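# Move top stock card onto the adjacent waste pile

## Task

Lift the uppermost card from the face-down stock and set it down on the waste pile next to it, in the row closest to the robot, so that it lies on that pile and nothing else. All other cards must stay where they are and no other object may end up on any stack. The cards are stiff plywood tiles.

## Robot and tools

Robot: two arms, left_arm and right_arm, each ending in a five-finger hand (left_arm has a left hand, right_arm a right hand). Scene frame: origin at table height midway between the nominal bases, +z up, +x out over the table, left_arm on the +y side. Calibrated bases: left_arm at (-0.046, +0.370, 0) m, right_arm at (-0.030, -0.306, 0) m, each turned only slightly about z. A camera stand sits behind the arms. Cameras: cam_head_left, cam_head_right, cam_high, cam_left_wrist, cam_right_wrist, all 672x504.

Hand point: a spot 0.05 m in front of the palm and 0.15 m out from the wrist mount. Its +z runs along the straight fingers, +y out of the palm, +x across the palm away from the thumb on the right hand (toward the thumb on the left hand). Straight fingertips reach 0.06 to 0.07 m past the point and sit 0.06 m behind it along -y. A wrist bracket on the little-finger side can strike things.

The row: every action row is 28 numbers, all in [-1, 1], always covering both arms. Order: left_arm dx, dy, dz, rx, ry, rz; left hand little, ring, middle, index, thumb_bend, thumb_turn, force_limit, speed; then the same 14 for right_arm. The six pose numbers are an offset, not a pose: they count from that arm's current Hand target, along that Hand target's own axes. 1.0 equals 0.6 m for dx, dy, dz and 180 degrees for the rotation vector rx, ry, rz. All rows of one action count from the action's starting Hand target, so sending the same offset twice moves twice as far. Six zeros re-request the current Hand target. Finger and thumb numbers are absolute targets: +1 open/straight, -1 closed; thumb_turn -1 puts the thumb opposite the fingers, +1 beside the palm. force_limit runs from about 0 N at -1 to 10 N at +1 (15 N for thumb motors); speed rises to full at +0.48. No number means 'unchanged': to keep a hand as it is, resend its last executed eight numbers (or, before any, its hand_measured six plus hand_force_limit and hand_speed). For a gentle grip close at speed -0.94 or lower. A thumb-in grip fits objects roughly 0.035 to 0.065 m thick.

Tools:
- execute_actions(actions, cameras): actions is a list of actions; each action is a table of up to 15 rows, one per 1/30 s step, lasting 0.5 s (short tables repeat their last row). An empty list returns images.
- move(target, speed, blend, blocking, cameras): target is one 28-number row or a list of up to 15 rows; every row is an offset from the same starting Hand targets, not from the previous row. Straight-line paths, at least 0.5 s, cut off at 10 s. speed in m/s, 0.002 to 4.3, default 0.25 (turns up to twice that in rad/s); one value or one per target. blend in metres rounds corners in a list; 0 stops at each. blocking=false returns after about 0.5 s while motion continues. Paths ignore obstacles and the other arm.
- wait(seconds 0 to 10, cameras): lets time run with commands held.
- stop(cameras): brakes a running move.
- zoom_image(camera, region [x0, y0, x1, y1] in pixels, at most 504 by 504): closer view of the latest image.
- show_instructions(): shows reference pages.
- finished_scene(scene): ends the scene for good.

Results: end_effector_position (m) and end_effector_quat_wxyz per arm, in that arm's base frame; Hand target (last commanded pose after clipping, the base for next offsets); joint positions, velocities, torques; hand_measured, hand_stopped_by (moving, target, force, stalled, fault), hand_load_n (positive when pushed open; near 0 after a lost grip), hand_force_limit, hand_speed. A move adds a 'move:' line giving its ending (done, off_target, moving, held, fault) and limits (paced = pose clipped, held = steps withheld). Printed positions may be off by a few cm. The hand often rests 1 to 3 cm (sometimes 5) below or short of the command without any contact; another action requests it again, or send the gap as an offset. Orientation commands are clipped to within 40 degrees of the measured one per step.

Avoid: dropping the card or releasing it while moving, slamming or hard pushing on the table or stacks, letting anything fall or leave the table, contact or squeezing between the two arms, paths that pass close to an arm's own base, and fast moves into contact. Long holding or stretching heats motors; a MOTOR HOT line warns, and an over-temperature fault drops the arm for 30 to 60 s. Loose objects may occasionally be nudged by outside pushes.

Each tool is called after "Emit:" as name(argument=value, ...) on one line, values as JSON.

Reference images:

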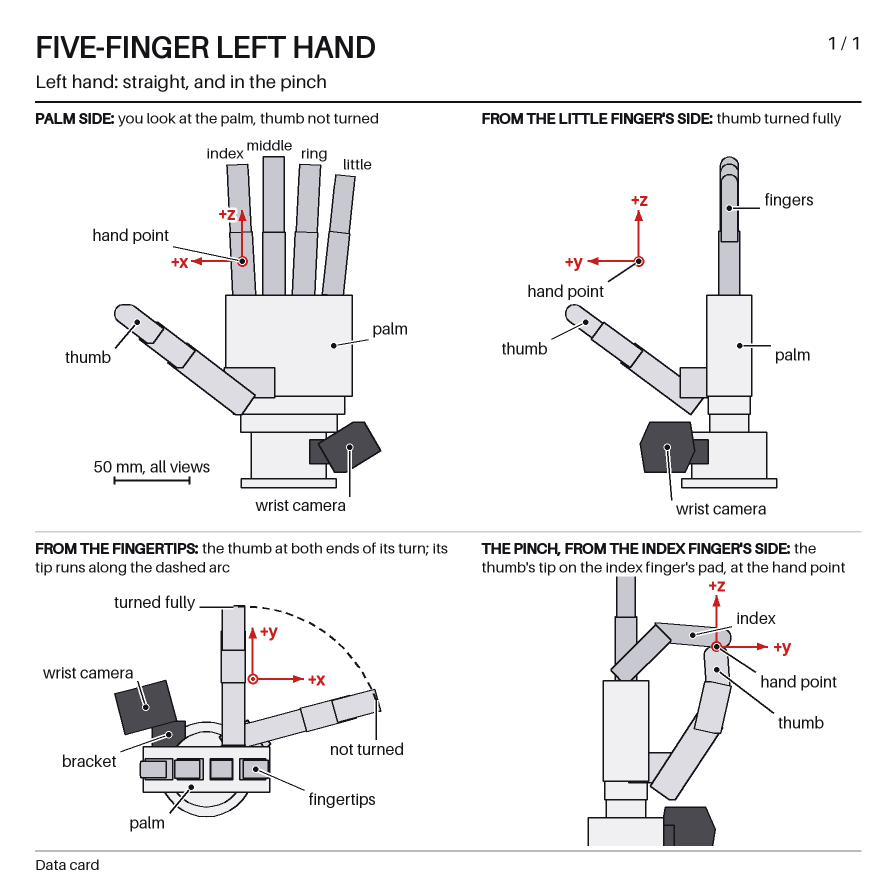

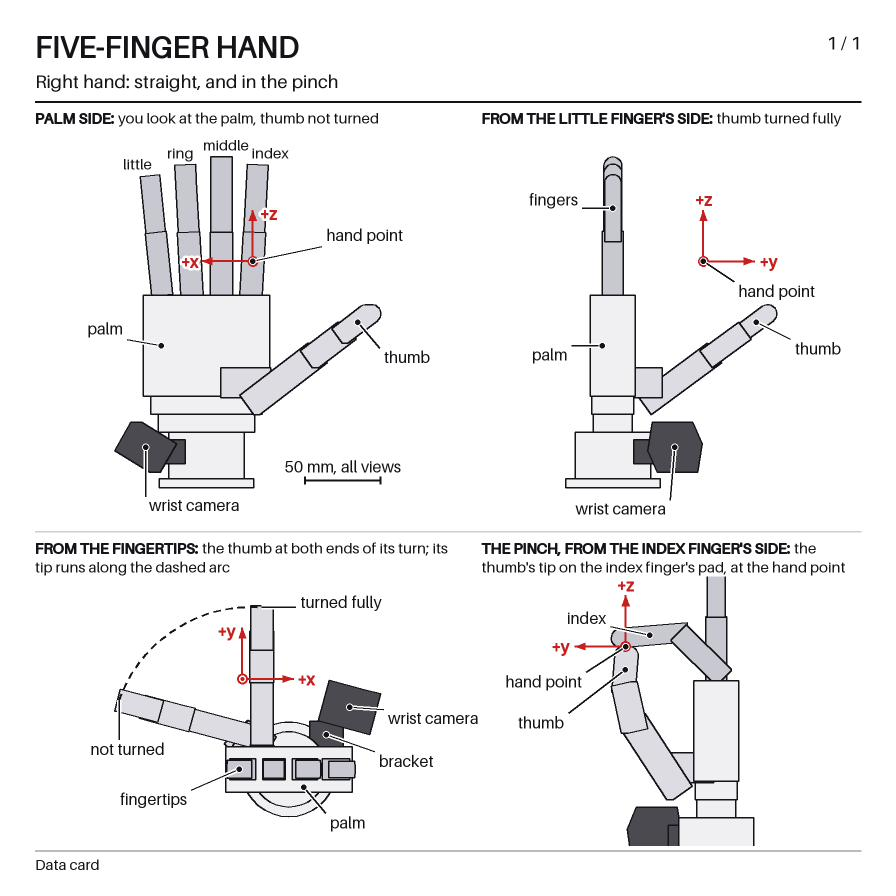

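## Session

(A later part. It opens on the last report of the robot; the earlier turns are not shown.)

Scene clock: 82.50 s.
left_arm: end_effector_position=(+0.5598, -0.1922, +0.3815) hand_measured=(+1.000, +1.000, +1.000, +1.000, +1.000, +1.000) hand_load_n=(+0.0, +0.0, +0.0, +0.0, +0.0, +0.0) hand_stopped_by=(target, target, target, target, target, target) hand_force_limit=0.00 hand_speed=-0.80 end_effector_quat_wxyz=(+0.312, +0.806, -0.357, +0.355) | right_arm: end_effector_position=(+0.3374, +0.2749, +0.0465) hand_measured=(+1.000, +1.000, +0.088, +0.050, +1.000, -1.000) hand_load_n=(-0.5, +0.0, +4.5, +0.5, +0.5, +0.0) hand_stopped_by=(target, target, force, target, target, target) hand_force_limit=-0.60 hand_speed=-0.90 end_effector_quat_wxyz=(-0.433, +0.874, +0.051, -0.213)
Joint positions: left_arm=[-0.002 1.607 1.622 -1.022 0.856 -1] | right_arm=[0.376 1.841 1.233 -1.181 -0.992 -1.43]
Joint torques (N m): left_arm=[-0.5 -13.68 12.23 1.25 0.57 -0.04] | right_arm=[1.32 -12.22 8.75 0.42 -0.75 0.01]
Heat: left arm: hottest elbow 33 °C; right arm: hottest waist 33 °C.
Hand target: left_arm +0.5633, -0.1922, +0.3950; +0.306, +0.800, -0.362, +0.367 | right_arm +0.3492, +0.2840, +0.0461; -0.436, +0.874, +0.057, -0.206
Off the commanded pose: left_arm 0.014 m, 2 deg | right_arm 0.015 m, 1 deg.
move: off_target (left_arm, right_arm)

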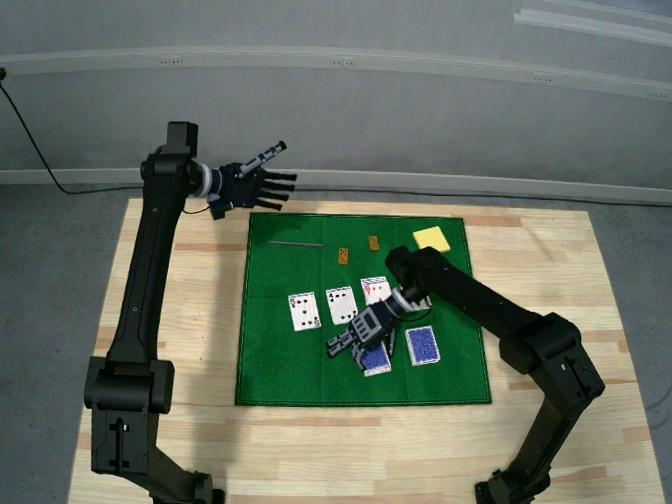

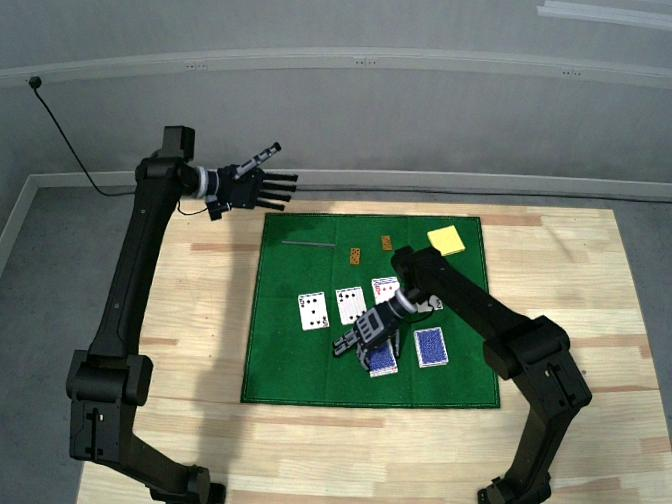

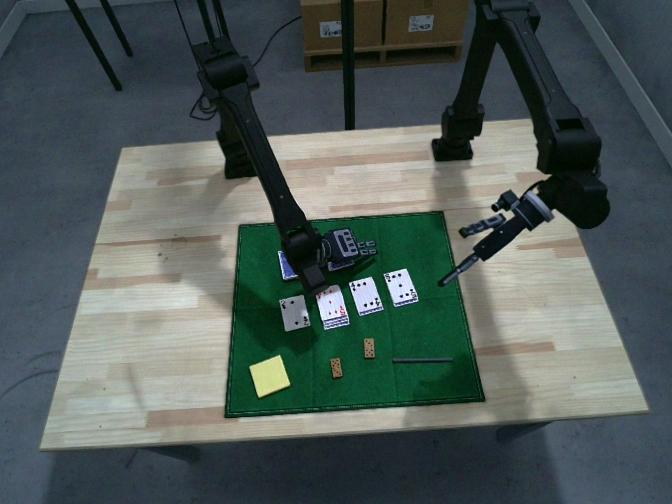

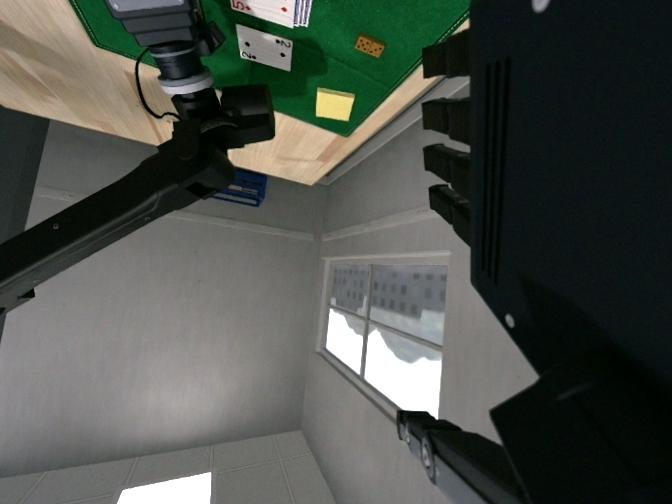

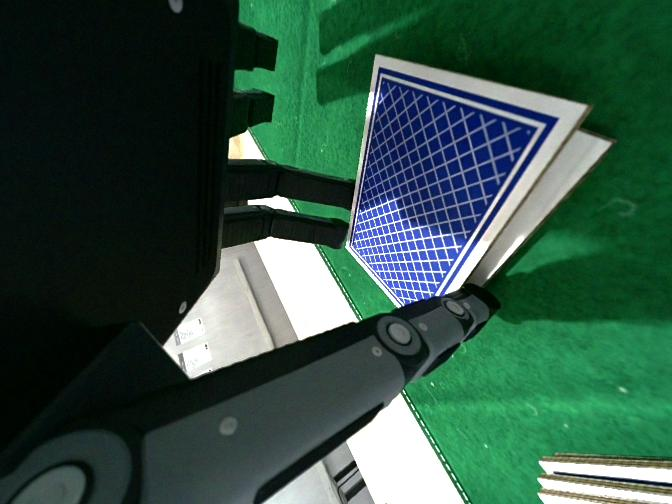

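Emit:
move(target=[[0,0,0,0,0,0,1,1,1,1,1,1,0,-0.8,-0.0078,-0.0196,-0.0134,0,0,0,1,1,0.05,0.05,1,-1,-0.6,-0.9],[0,0,0,0,0,0,1,1,1,1,1,1,0,-0.8,-0.0105,0.0039,0.0004,0,0,0,1,1,0.05,0.05,1,-1,-0.6,-0.9]], speed=0.04, cameras=["all"])

Emit:
zoom_image(camera="cam_right_wrist", region=[332, 0, 672, 340])

Emit:
zoom_image(camera="cam_head_left", region=[330, 300, 430, 390])

Emit:
zoom_image(camera="cam_high", region=[290, 200, 390, 290])

Scene clock: 85.43 s.
left_arm: end_effector_position=(+0.5598, -0.1922, +0.3815) hand_measured=(+1.000, +1.000, +1.000, +1.000, +1.000, +1.000) hand_load_n=(+0.0, +0.0, +0.0, +0.0, +0.0, +0.0) hand_stopped_by=(target, target, target, target, target, target) hand_force_limit=0.00 hand_speed=-0.80 end_effector_quat_wxyz=(+0.312, +0.806, -0.357, +0.355) | right_arm: end_effector_position=(+0.3385, +0.2753, +0.0460) hand_measured=(+1.000, +1.000, +0.088, +0.050, +1.000, -1.000) hand_load_n=(+0.0, +0.0, +4.5, +0.5, +0.5, +0.0) hand_stopped_by=(target, target, force, target, target, target) hand_force_limit=-0.60 hand_speed=-0.90 end_effector_quat_wxyz=(-0.434, +0.875, +0.053, -0.211)
Joint positions: left_arm=[-0.002 1.607 1.622 -1.022 0.856 -1] | right_arm=[0.376 1.841 1.233 -1.175 -0.992 -1.43]
Joint torques (N m): left_arm=[-0.62 -13.57 12.26 1.25 0.57 -0.05] | right_arm=[1.32 -12.45 7.19 0.39 -0.72 -0.01]
Heat: left arm: hottest elbow 33 °C; right arm: hottest waist 33 °C.
Hand target: left_arm +0.5633, -0.1922, +0.3950; +0.306, +0.800, -0.362, +0.367 | right_arm +0.3432, +0.2810, +0.0461; -0.436, +0.874, +0.057, -0.206
Off the commanded pose: left_arm 0.014 m, 2 deg | right_arm 0.007 m, 1 deg.
move: off_target (left_arm)

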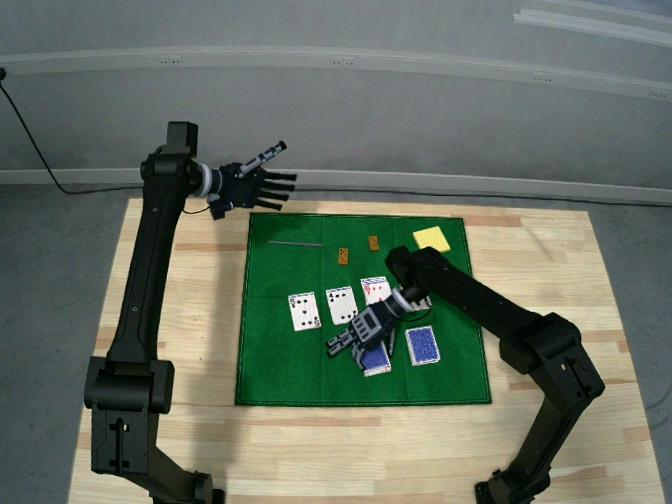

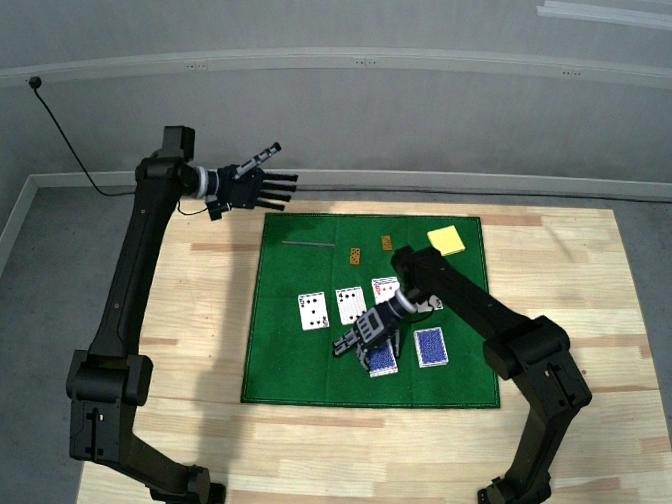

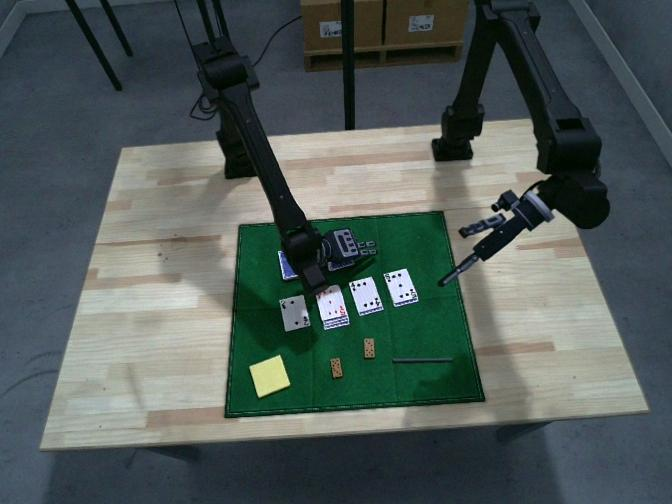

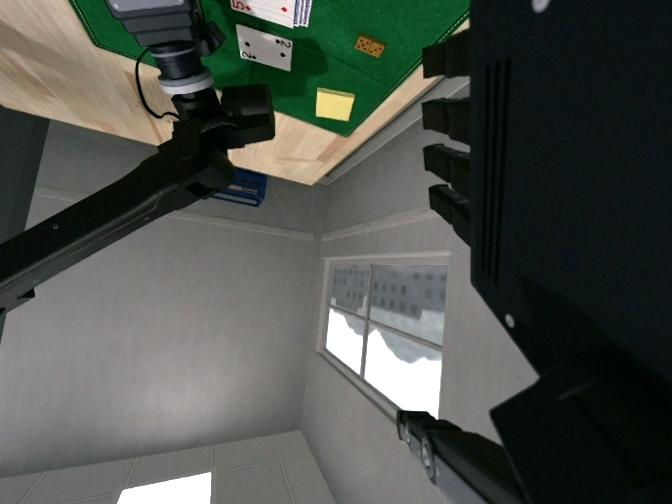

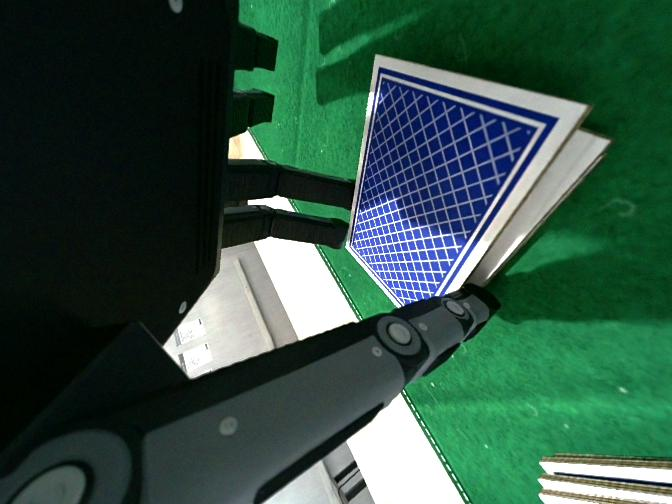

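Scaled by 1.482 from the camera's 672x504 image, which has a finer 960x720 frame.

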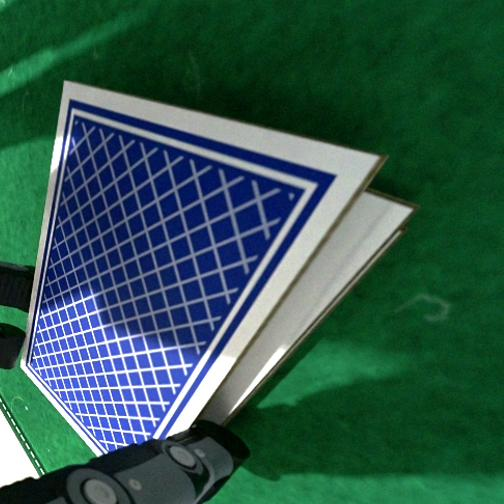

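Scaled by 5.040 from the camera's 672x504 image, which has a finer 960x720 frame.

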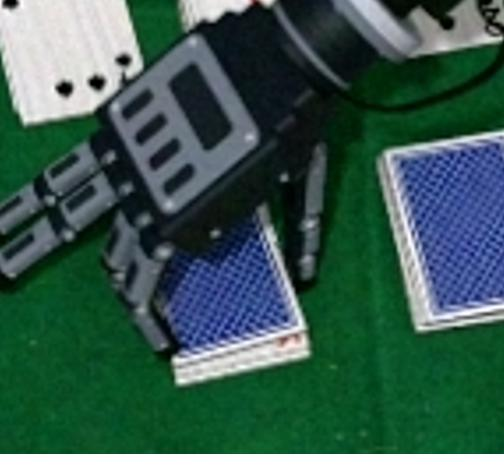

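Scaled by 5.040 from the camera's 672x504 image, which has a finer 960x720 frame.

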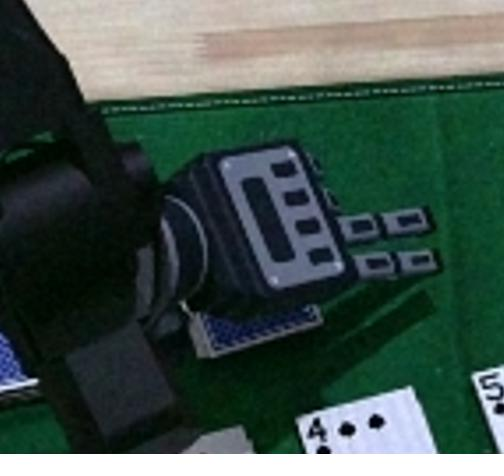

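Emit:
move(target=[[0,0,0,0,0,0,1,1,1,1,1,1,0,-0.8,-0.0103,-0.0262,-0.0178,0,0,0,1,1,0.05,0.05,1,-1,-0.6,-0.9],[0,0,0,0,0,0,1,1,1,1,1,1,0,-0.8,-0.042,-0.0077,-0.0266,0,0,0,1,1,0.05,0.05,1,-1,-0.6,-0.9]], speed=0.05, cameras=["all"])

Emit:
zoom_image(camera="cam_right_wrist", region=[332, 0, 672, 340])

Emit:
zoom_image(camera="cam_head_left", region=[330, 300, 430, 390])

Emit:
zoom_image(camera="cam_high", region=[290, 200, 390, 290])

Scene clock: 88.43 s.
left_arm: end_effector_position=(+0.5598, -0.1922, +0.3815) hand_measured=(+1.000, +1.000, +1.000, +1.000, +1.000, +1.000) hand_load_n=(-0.5, +0.0, +0.0, +0.0, +0.0, -0.5) hand_stopped_by=(target, target, target, target, target, target) hand_force_limit=0.00 hand_speed=-0.80 end_effector_quat_wxyz=(+0.312, +0.806, -0.357, +0.355) | right_arm: end_effector_position=(+0.3294, +0.2698, +0.0620) hand_measured=(+1.000, +1.000, +0.088, +0.050, +1.000, -1.000) hand_load_n=(+0.0, +0.0, +4.5, +0.5, +0.5, +0.5) hand_stopped_by=(target, target, force, target, target, target) hand_force_limit=-0.60 hand_speed=-0.90 end_effector_quat_wxyz=(-0.435, +0.874, +0.058, -0.208)
Joint positions: left_arm=[-0.002 1.607 1.622 -1.022 0.856 -1] | right_arm=[0.372 1.792 1.212 -1.206 -0.992 -1.449]
Joint torques (N m): left_arm=[-0.5 -13.63 12.22 1.28 0.57 -0.03] | right_arm=[-0.32 -13.68 5.79 -0.47 -0.59 -0.13]
Heat: left arm: hottest elbow 33 °C; right arm: hottest waist 33 °C.
Hand target: left_arm +0.5633, -0.1922, +0.3950; +0.306, +0.800, -0.362, +0.367 | right_arm +0.3273, +0.2650, +0.0662; -0.436, +0.874, +0.057, -0.206
Off the commanded pose: left_arm 0.014 m, 2 deg | right_arm 0.007 m, 0 deg.
move: off_target (left_arm)

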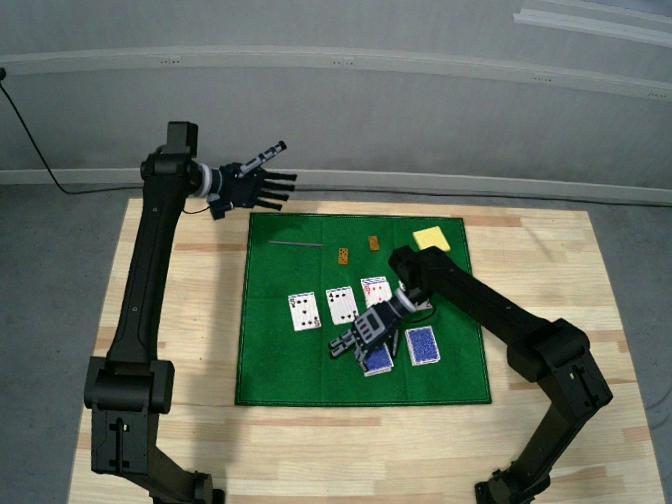

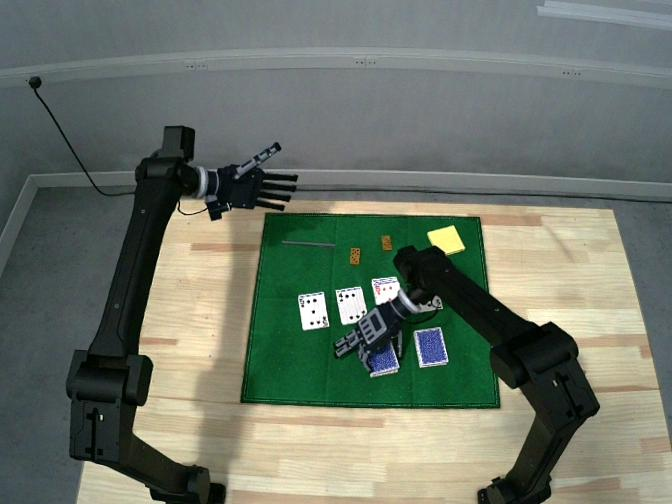

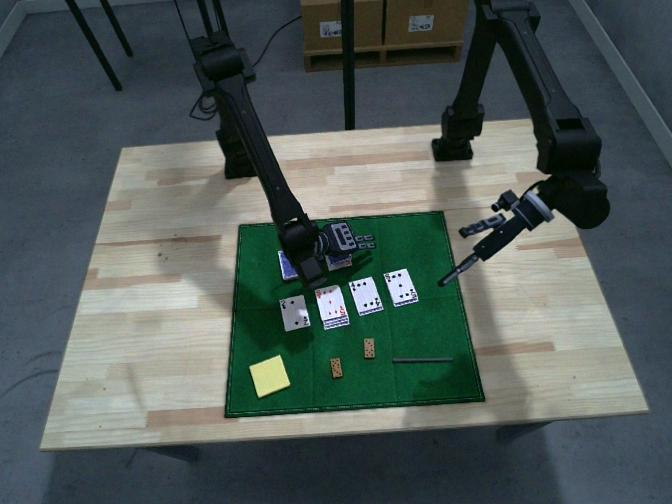

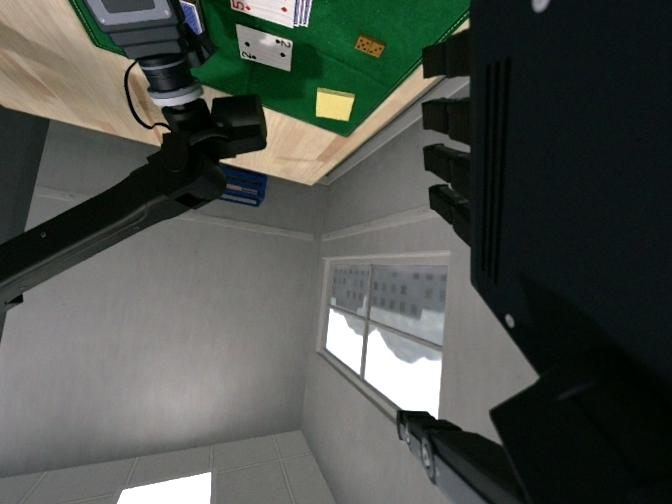

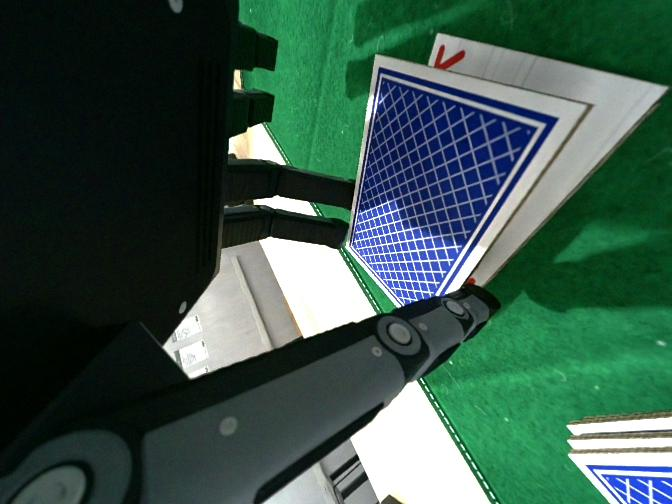

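Scaled by 1.482 from the camera's 672x504 image, which has a finer 960x720 frame.

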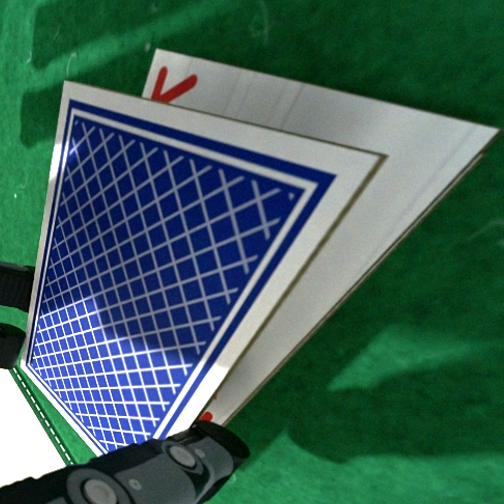

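Scaled by 5.040 from the camera's 672x504 image, which has a finer 960x720 frame.

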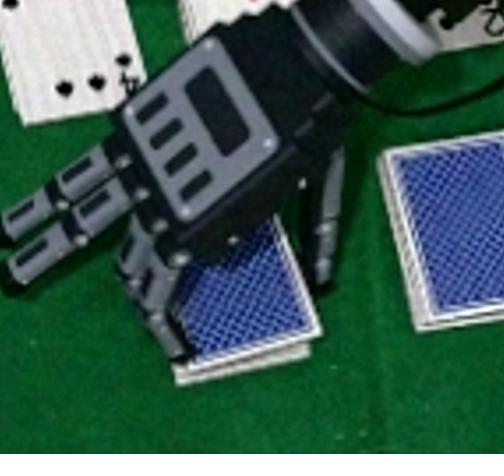

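Scaled by 5.040 from the camera's 672x504 image, which has a finer 960x720 frame.

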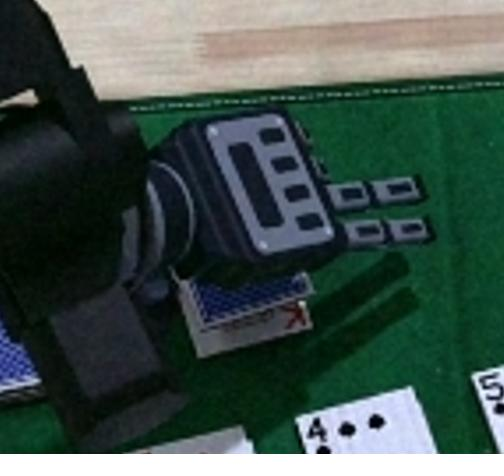

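Emit:
move(target=[0,0,0,0,0,0,1,1,1,1,1,1,0,-0.8,0.0078,0.0196,0.0134,0,0,0,1,1,0.05,0.05,1,-1,-0.6,-0.9], speed=0.04, cameras=["cam_right_wrist","cam_head_left","cam_high"])

Emit:
zoom_image(camera="cam_right_wrist", region=[332, 0, 672, 340])

Emit:
zoom_image(camera="cam_head_left", region=[330, 300, 430, 390])

Emit:
zoom_image(camera="cam_high", region=[290, 200, 390, 290])

Scene clock: 89.93 s.
left_arm: end_effector_position=(+0.5598, -0.1922, +0.3815) hand_measured=(+1.000, +1.000, +1.000, +1.000, +1.000, +1.000) hand_load_n=(+0.0, +0.0, +0.0, +0.0, +0.0, +0.0) hand_stopped_by=(target, target, target, target, target, target) hand_force_limit=0.00 hand_speed=-0.80 end_effector_quat_wxyz=(+0.312, +0.806, -0.357, +0.355) | right_arm: end_effector_position=(+0.3265, +0.2686, +0.0574) hand_measured=(+1.000, +1.000, +0.088, +0.050, +1.000, -1.000) hand_load_n=(+0.0, +0.0, +4.0, +0.5, +1.0, +0.0) hand_stopped_by=(target, target, force, target, target, target) hand_force_limit=-0.60 hand_speed=-0.90 end_effector_quat_wxyz=(-0.435, +0.874, +0.059, -0.208)
Joint positions: left_arm=[-0.002 1.607 1.622 -1.022 0.856 -1] | right_arm=[0.372 1.792 1.197 -1.193 -0.992 -1.45]
Joint torques (N m): left_arm=[-0.5 -13.8 12.22 1.28 0.56 -0.05] | right_arm=[-0.21 -12.16 5.71 0.25 -0.59 -0.12]
Heat: left arm: hottest elbow 33 °C; right arm: hottest waist 33 °C.
Hand target: left_arm +0.5633, -0.1922, +0.3950; +0.306, +0.800, -0.362, +0.367 | right_arm +0.3273, +0.2650, +0.0512; -0.436, +0.874, +0.057, -0.206
Off the commanded pose: left_arm 0.014 m, 2 deg | right_arm 0.007 m, 0 deg.
move: off_target (left_arm)
Images, in order (width x height): cam_head_left 672x504, cam_high 672x504, cam_right_wrist 672x504.

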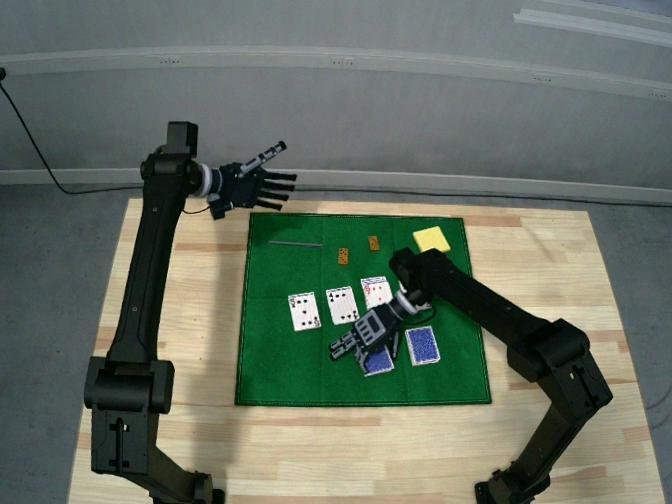

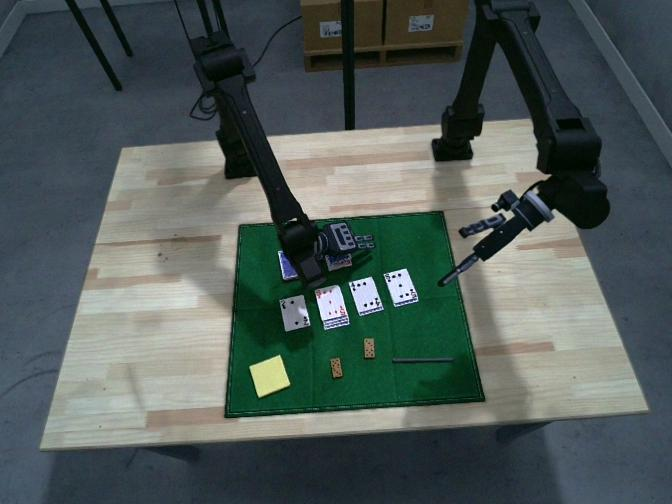

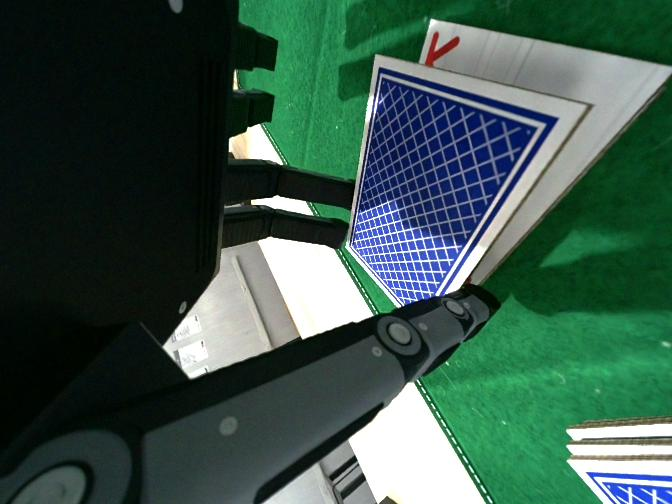

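Scaled by 1.482 from the camera's 672x504 image, which has a finer 960x720 frame.

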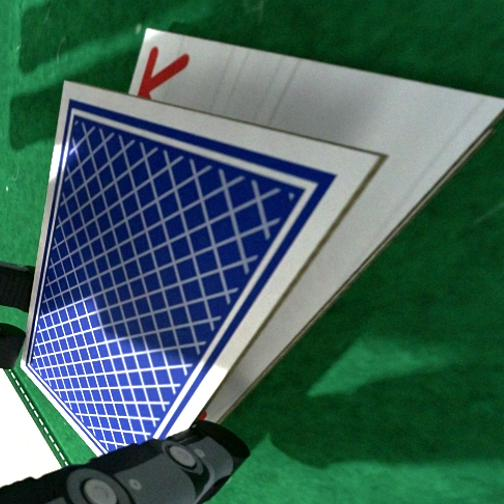

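Scaled by 5.040 from the camera's 672x504 image, which has a finer 960x720 frame.

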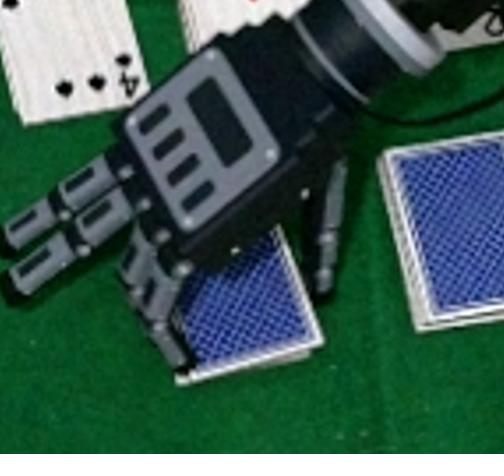

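Scaled by 5.040 from the camera's 672x504 image, which has a finer 960x720 frame.

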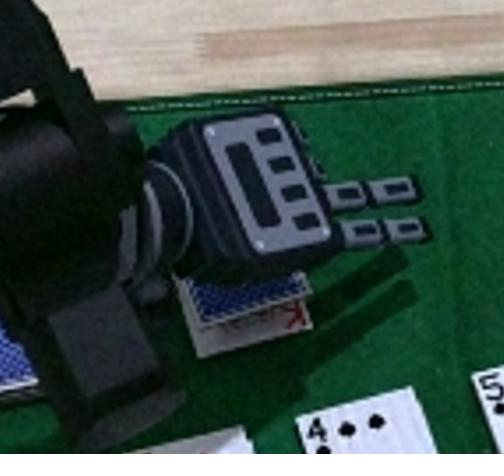

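Emit:
move(target=[0,0,0,0,0,0,1,1,1,1,1,1,0,-0.8,0.0097,0.0127,0.0069,0,0,0,1,1,0.05,0.05,1,-1,-0.6,-0.9], speed=0.04, cameras=["cam_right_wrist","cam_head_left","cam_high"])

Emit:
zoom_image(camera="cam_right_wrist", region=[332, 0, 672, 340])

Emit:
zoom_image(camera="cam_head_left", region=[330, 300, 430, 390])

Emit:
zoom_image(camera="cam_high", region=[290, 200, 390, 290])

Scene clock: 91.17 s.
left_arm: end_effector_position=(+0.5598, -0.1922, +0.3815) hand_measured=(+1.000, +1.000, +1.000, +1.000, +1.000, +1.000) hand_load_n=(+0.0, +0.0, +0.0, +0.0, +0.0, +0.0) hand_stopped_by=(target, target, target, target, target, target) hand_force_limit=0.00 hand_speed=-0.80 end_effector_quat_wxyz=(+0.312, +0.806, -0.357, +0.355) | right_arm: end_effector_position=(+0.3302, +0.2688, +0.0516) hand_measured=(+1.000, +1.000, +0.088, +0.050, +1.000, -1.000) hand_load_n=(+0.0, +0.0, +4.5, +0.5, +1.0, +0.0) hand_stopped_by=(target, target, force, target, target, target) hand_force_limit=-0.60 hand_speed=-0.90 end_effector_quat_wxyz=(-0.437, +0.874, +0.061, -0.203)
Joint positions: left_arm=[-0.002 1.607 1.622 -1.022 0.856 -1] | right_arm=[0.37 1.803 1.197 -1.175 -0.992 -1.454]
Joint torques (N m): left_arm=[-0.56 -13.68 12.25 1.29 0.56 -0.04] | right_arm=[-0.15 -11.75 5.65 0.31 -0.53 -0.11]
Heat: left arm: hottest elbow 33 °C; right arm: hottest waist 33 °C.
Hand target: left_arm +0.5633, -0.1922, +0.3950; +0.306, +0.800, -0.362, +0.367 | right_arm +0.3303, +0.2649, +0.0412; -0.436, +0.874, +0.057, -0.206
Off the commanded pose: left_arm 0.014 m, 2 deg | right_arm 0.011 m, 1 deg.
move: off_target (left_arm, right_arm)
Images, in order (width x height): cam_head_left 672x504, cam_high 672x504, cam_right_wrist 672x504.

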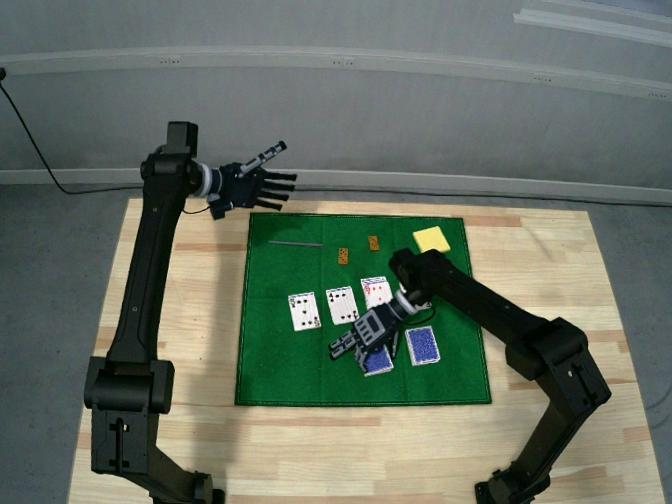

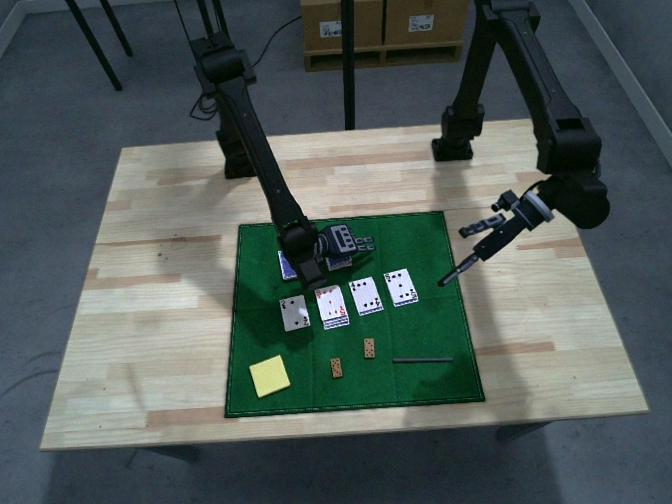

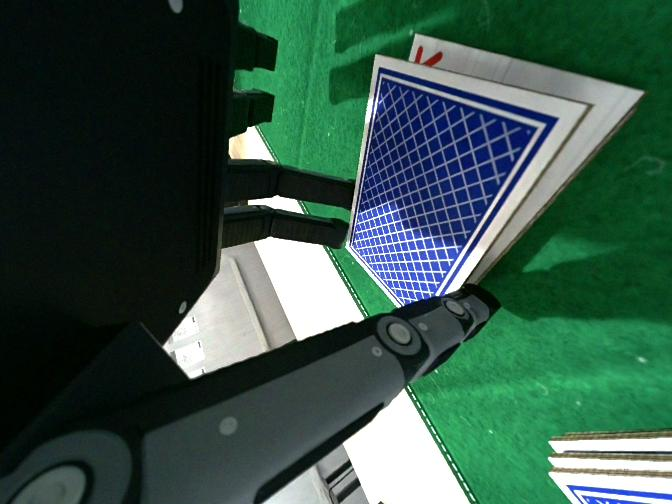

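Scaled by 1.482 from the camera's 672x504 image, which has a finer 960x720 frame.

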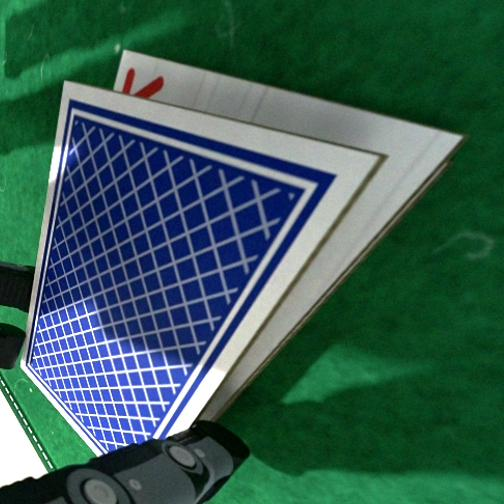

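Scaled by 5.040 from the camera's 672x504 image, which has a finer 960x720 frame.

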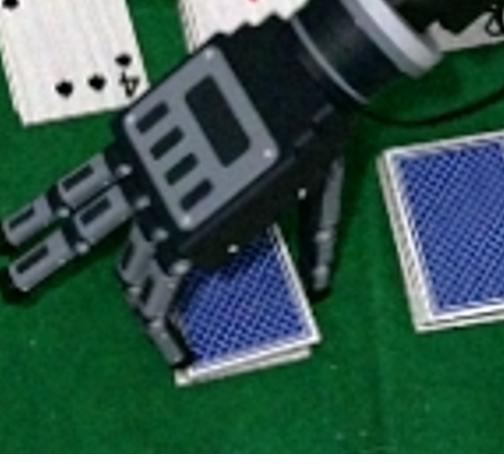

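Scaled by 5.040 from the camera's 672x504 image, which has a finer 960x720 frame.

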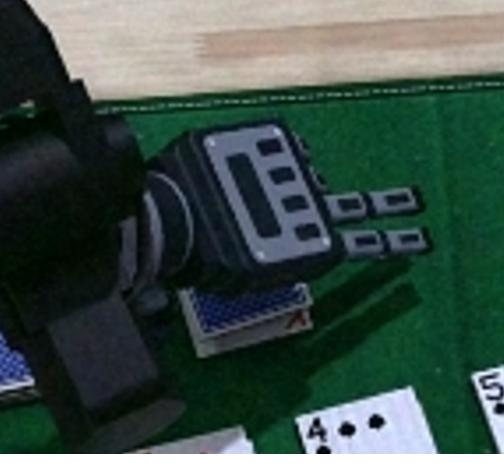

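Emit:
move(target=[0,0,0,0,0,0,1,1,1,1,1,1,0,-0.8,0.0026,0.0065,0.0045,0,0,0,1,1,0.05,0.05,1,-1,-0.6,-0.9], speed=0.03, cameras=["cam_right_wrist","cam_head_left","cam_high"])

Emit:
zoom_image(camera="cam_right_wrist", region=[332, 0, 672, 340])

Emit:
zoom_image(camera="cam_head_left", region=[330, 300, 430, 390])

Emit:
zoom_image(camera="cam_high", region=[290, 200, 390, 290])

Scene clock: 93.53 s.
left_arm: end_effector_position=(+0.5598, -0.1922, +0.3815) hand_measured=(+1.000, +1.000, +1.000, +1.000, +1.000, +1.000) hand_load_n=(+0.0, +0.0, +0.0, +0.0, +0.0, +0.0) hand_stopped_by=(target, target, target, target, target, target) hand_force_limit=0.00 hand_speed=-0.80 end_effector_quat_wxyz=(+0.312, +0.806, -0.357, +0.355) | right_arm: end_effector_position=(+0.3302, +0.2689, +0.0468) hand_measured=(+1.000, +1.000, +0.088, +0.050, +1.000, -1.000) hand_load_n=(+0.0, +0.0, +4.5, +0.5, +0.5, +0.0) hand_stopped_by=(target, target, force, target, target, target) hand_force_limit=-0.60 hand_speed=-0.90 end_effector_quat_wxyz=(-0.437, +0.874, +0.061, -0.203)
Joint positions: left_arm=[-0.002 1.607 1.622 -1.022 0.856 -1] | right_arm=[0.37 1.81 1.193 -1.163 -0.992 -1.454]
Joint torques (N m): left_arm=[-0.56 -13.74 12.23 1.25 0.56 -0.04] | right_arm=[0.15 -11.87 5.61 0.32 -0.54 -0.13]
Heat: left arm: hottest elbow 33 °C; right arm: hottest waist 33 °C.
Hand target: left_arm +0.5633, -0.1922, +0.3950; +0.306, +0.800, -0.362, +0.367 | right_arm +0.3303, +0.2650, +0.0362; -0.436, +0.874, +0.057, -0.206
Off the commanded pose: left_arm 0.014 m, 2 deg | right_arm 0.011 m, 1 deg.
move: off_target (left_arm, right_arm)
Images, in order (width x height): cam_head_left 672x504, cam_high 672x504, cam_right_wrist 672x504.

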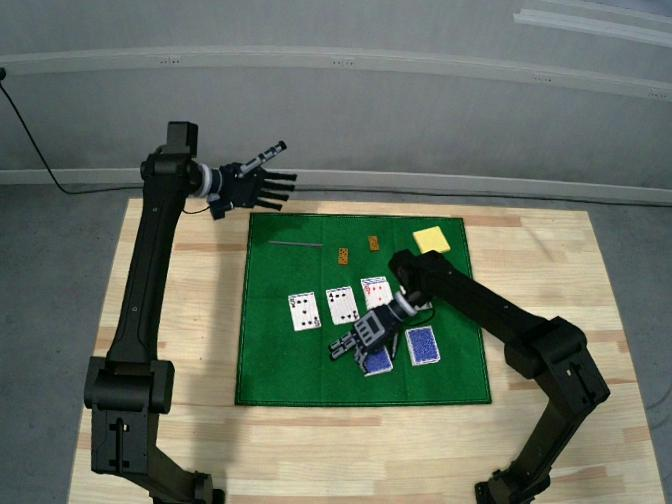

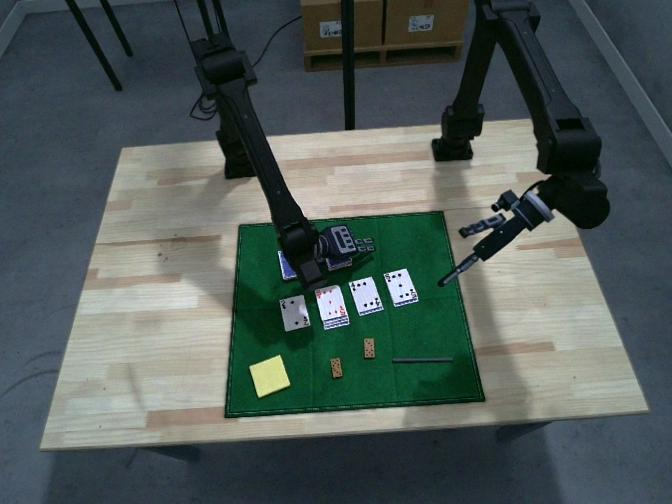

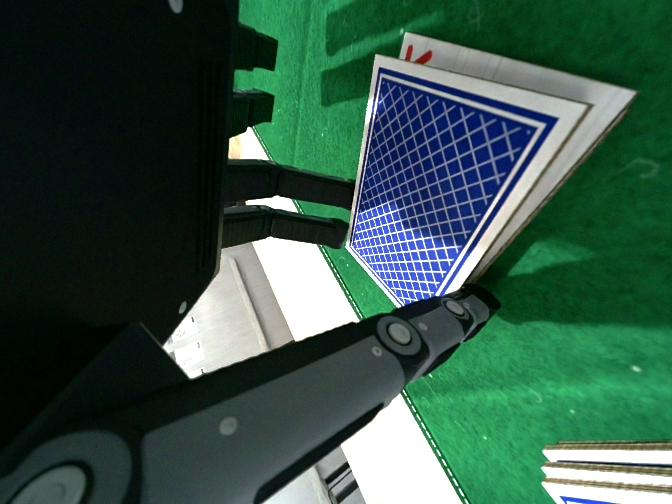

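Scaled by 1.482 from the camera's 672x504 image, which has a finer 960x720 frame.

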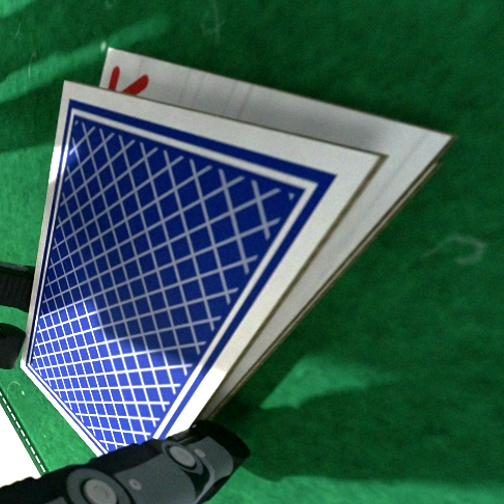

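Scaled by 5.040 from the camera's 672x504 image, which has a finer 960x720 frame.

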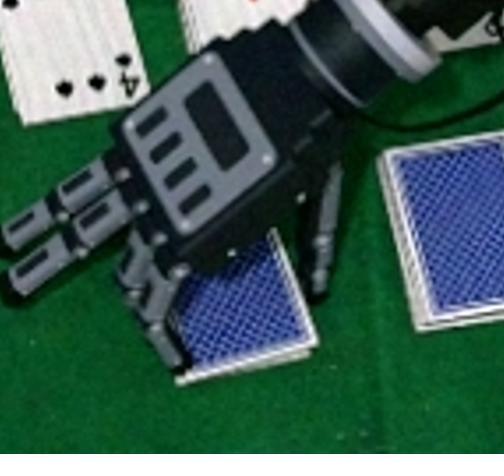

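Scaled by 5.040 from the camera's 672x504 image, which has a finer 960x720 frame.

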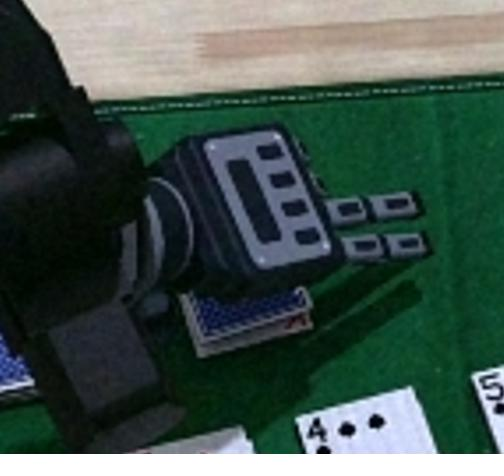

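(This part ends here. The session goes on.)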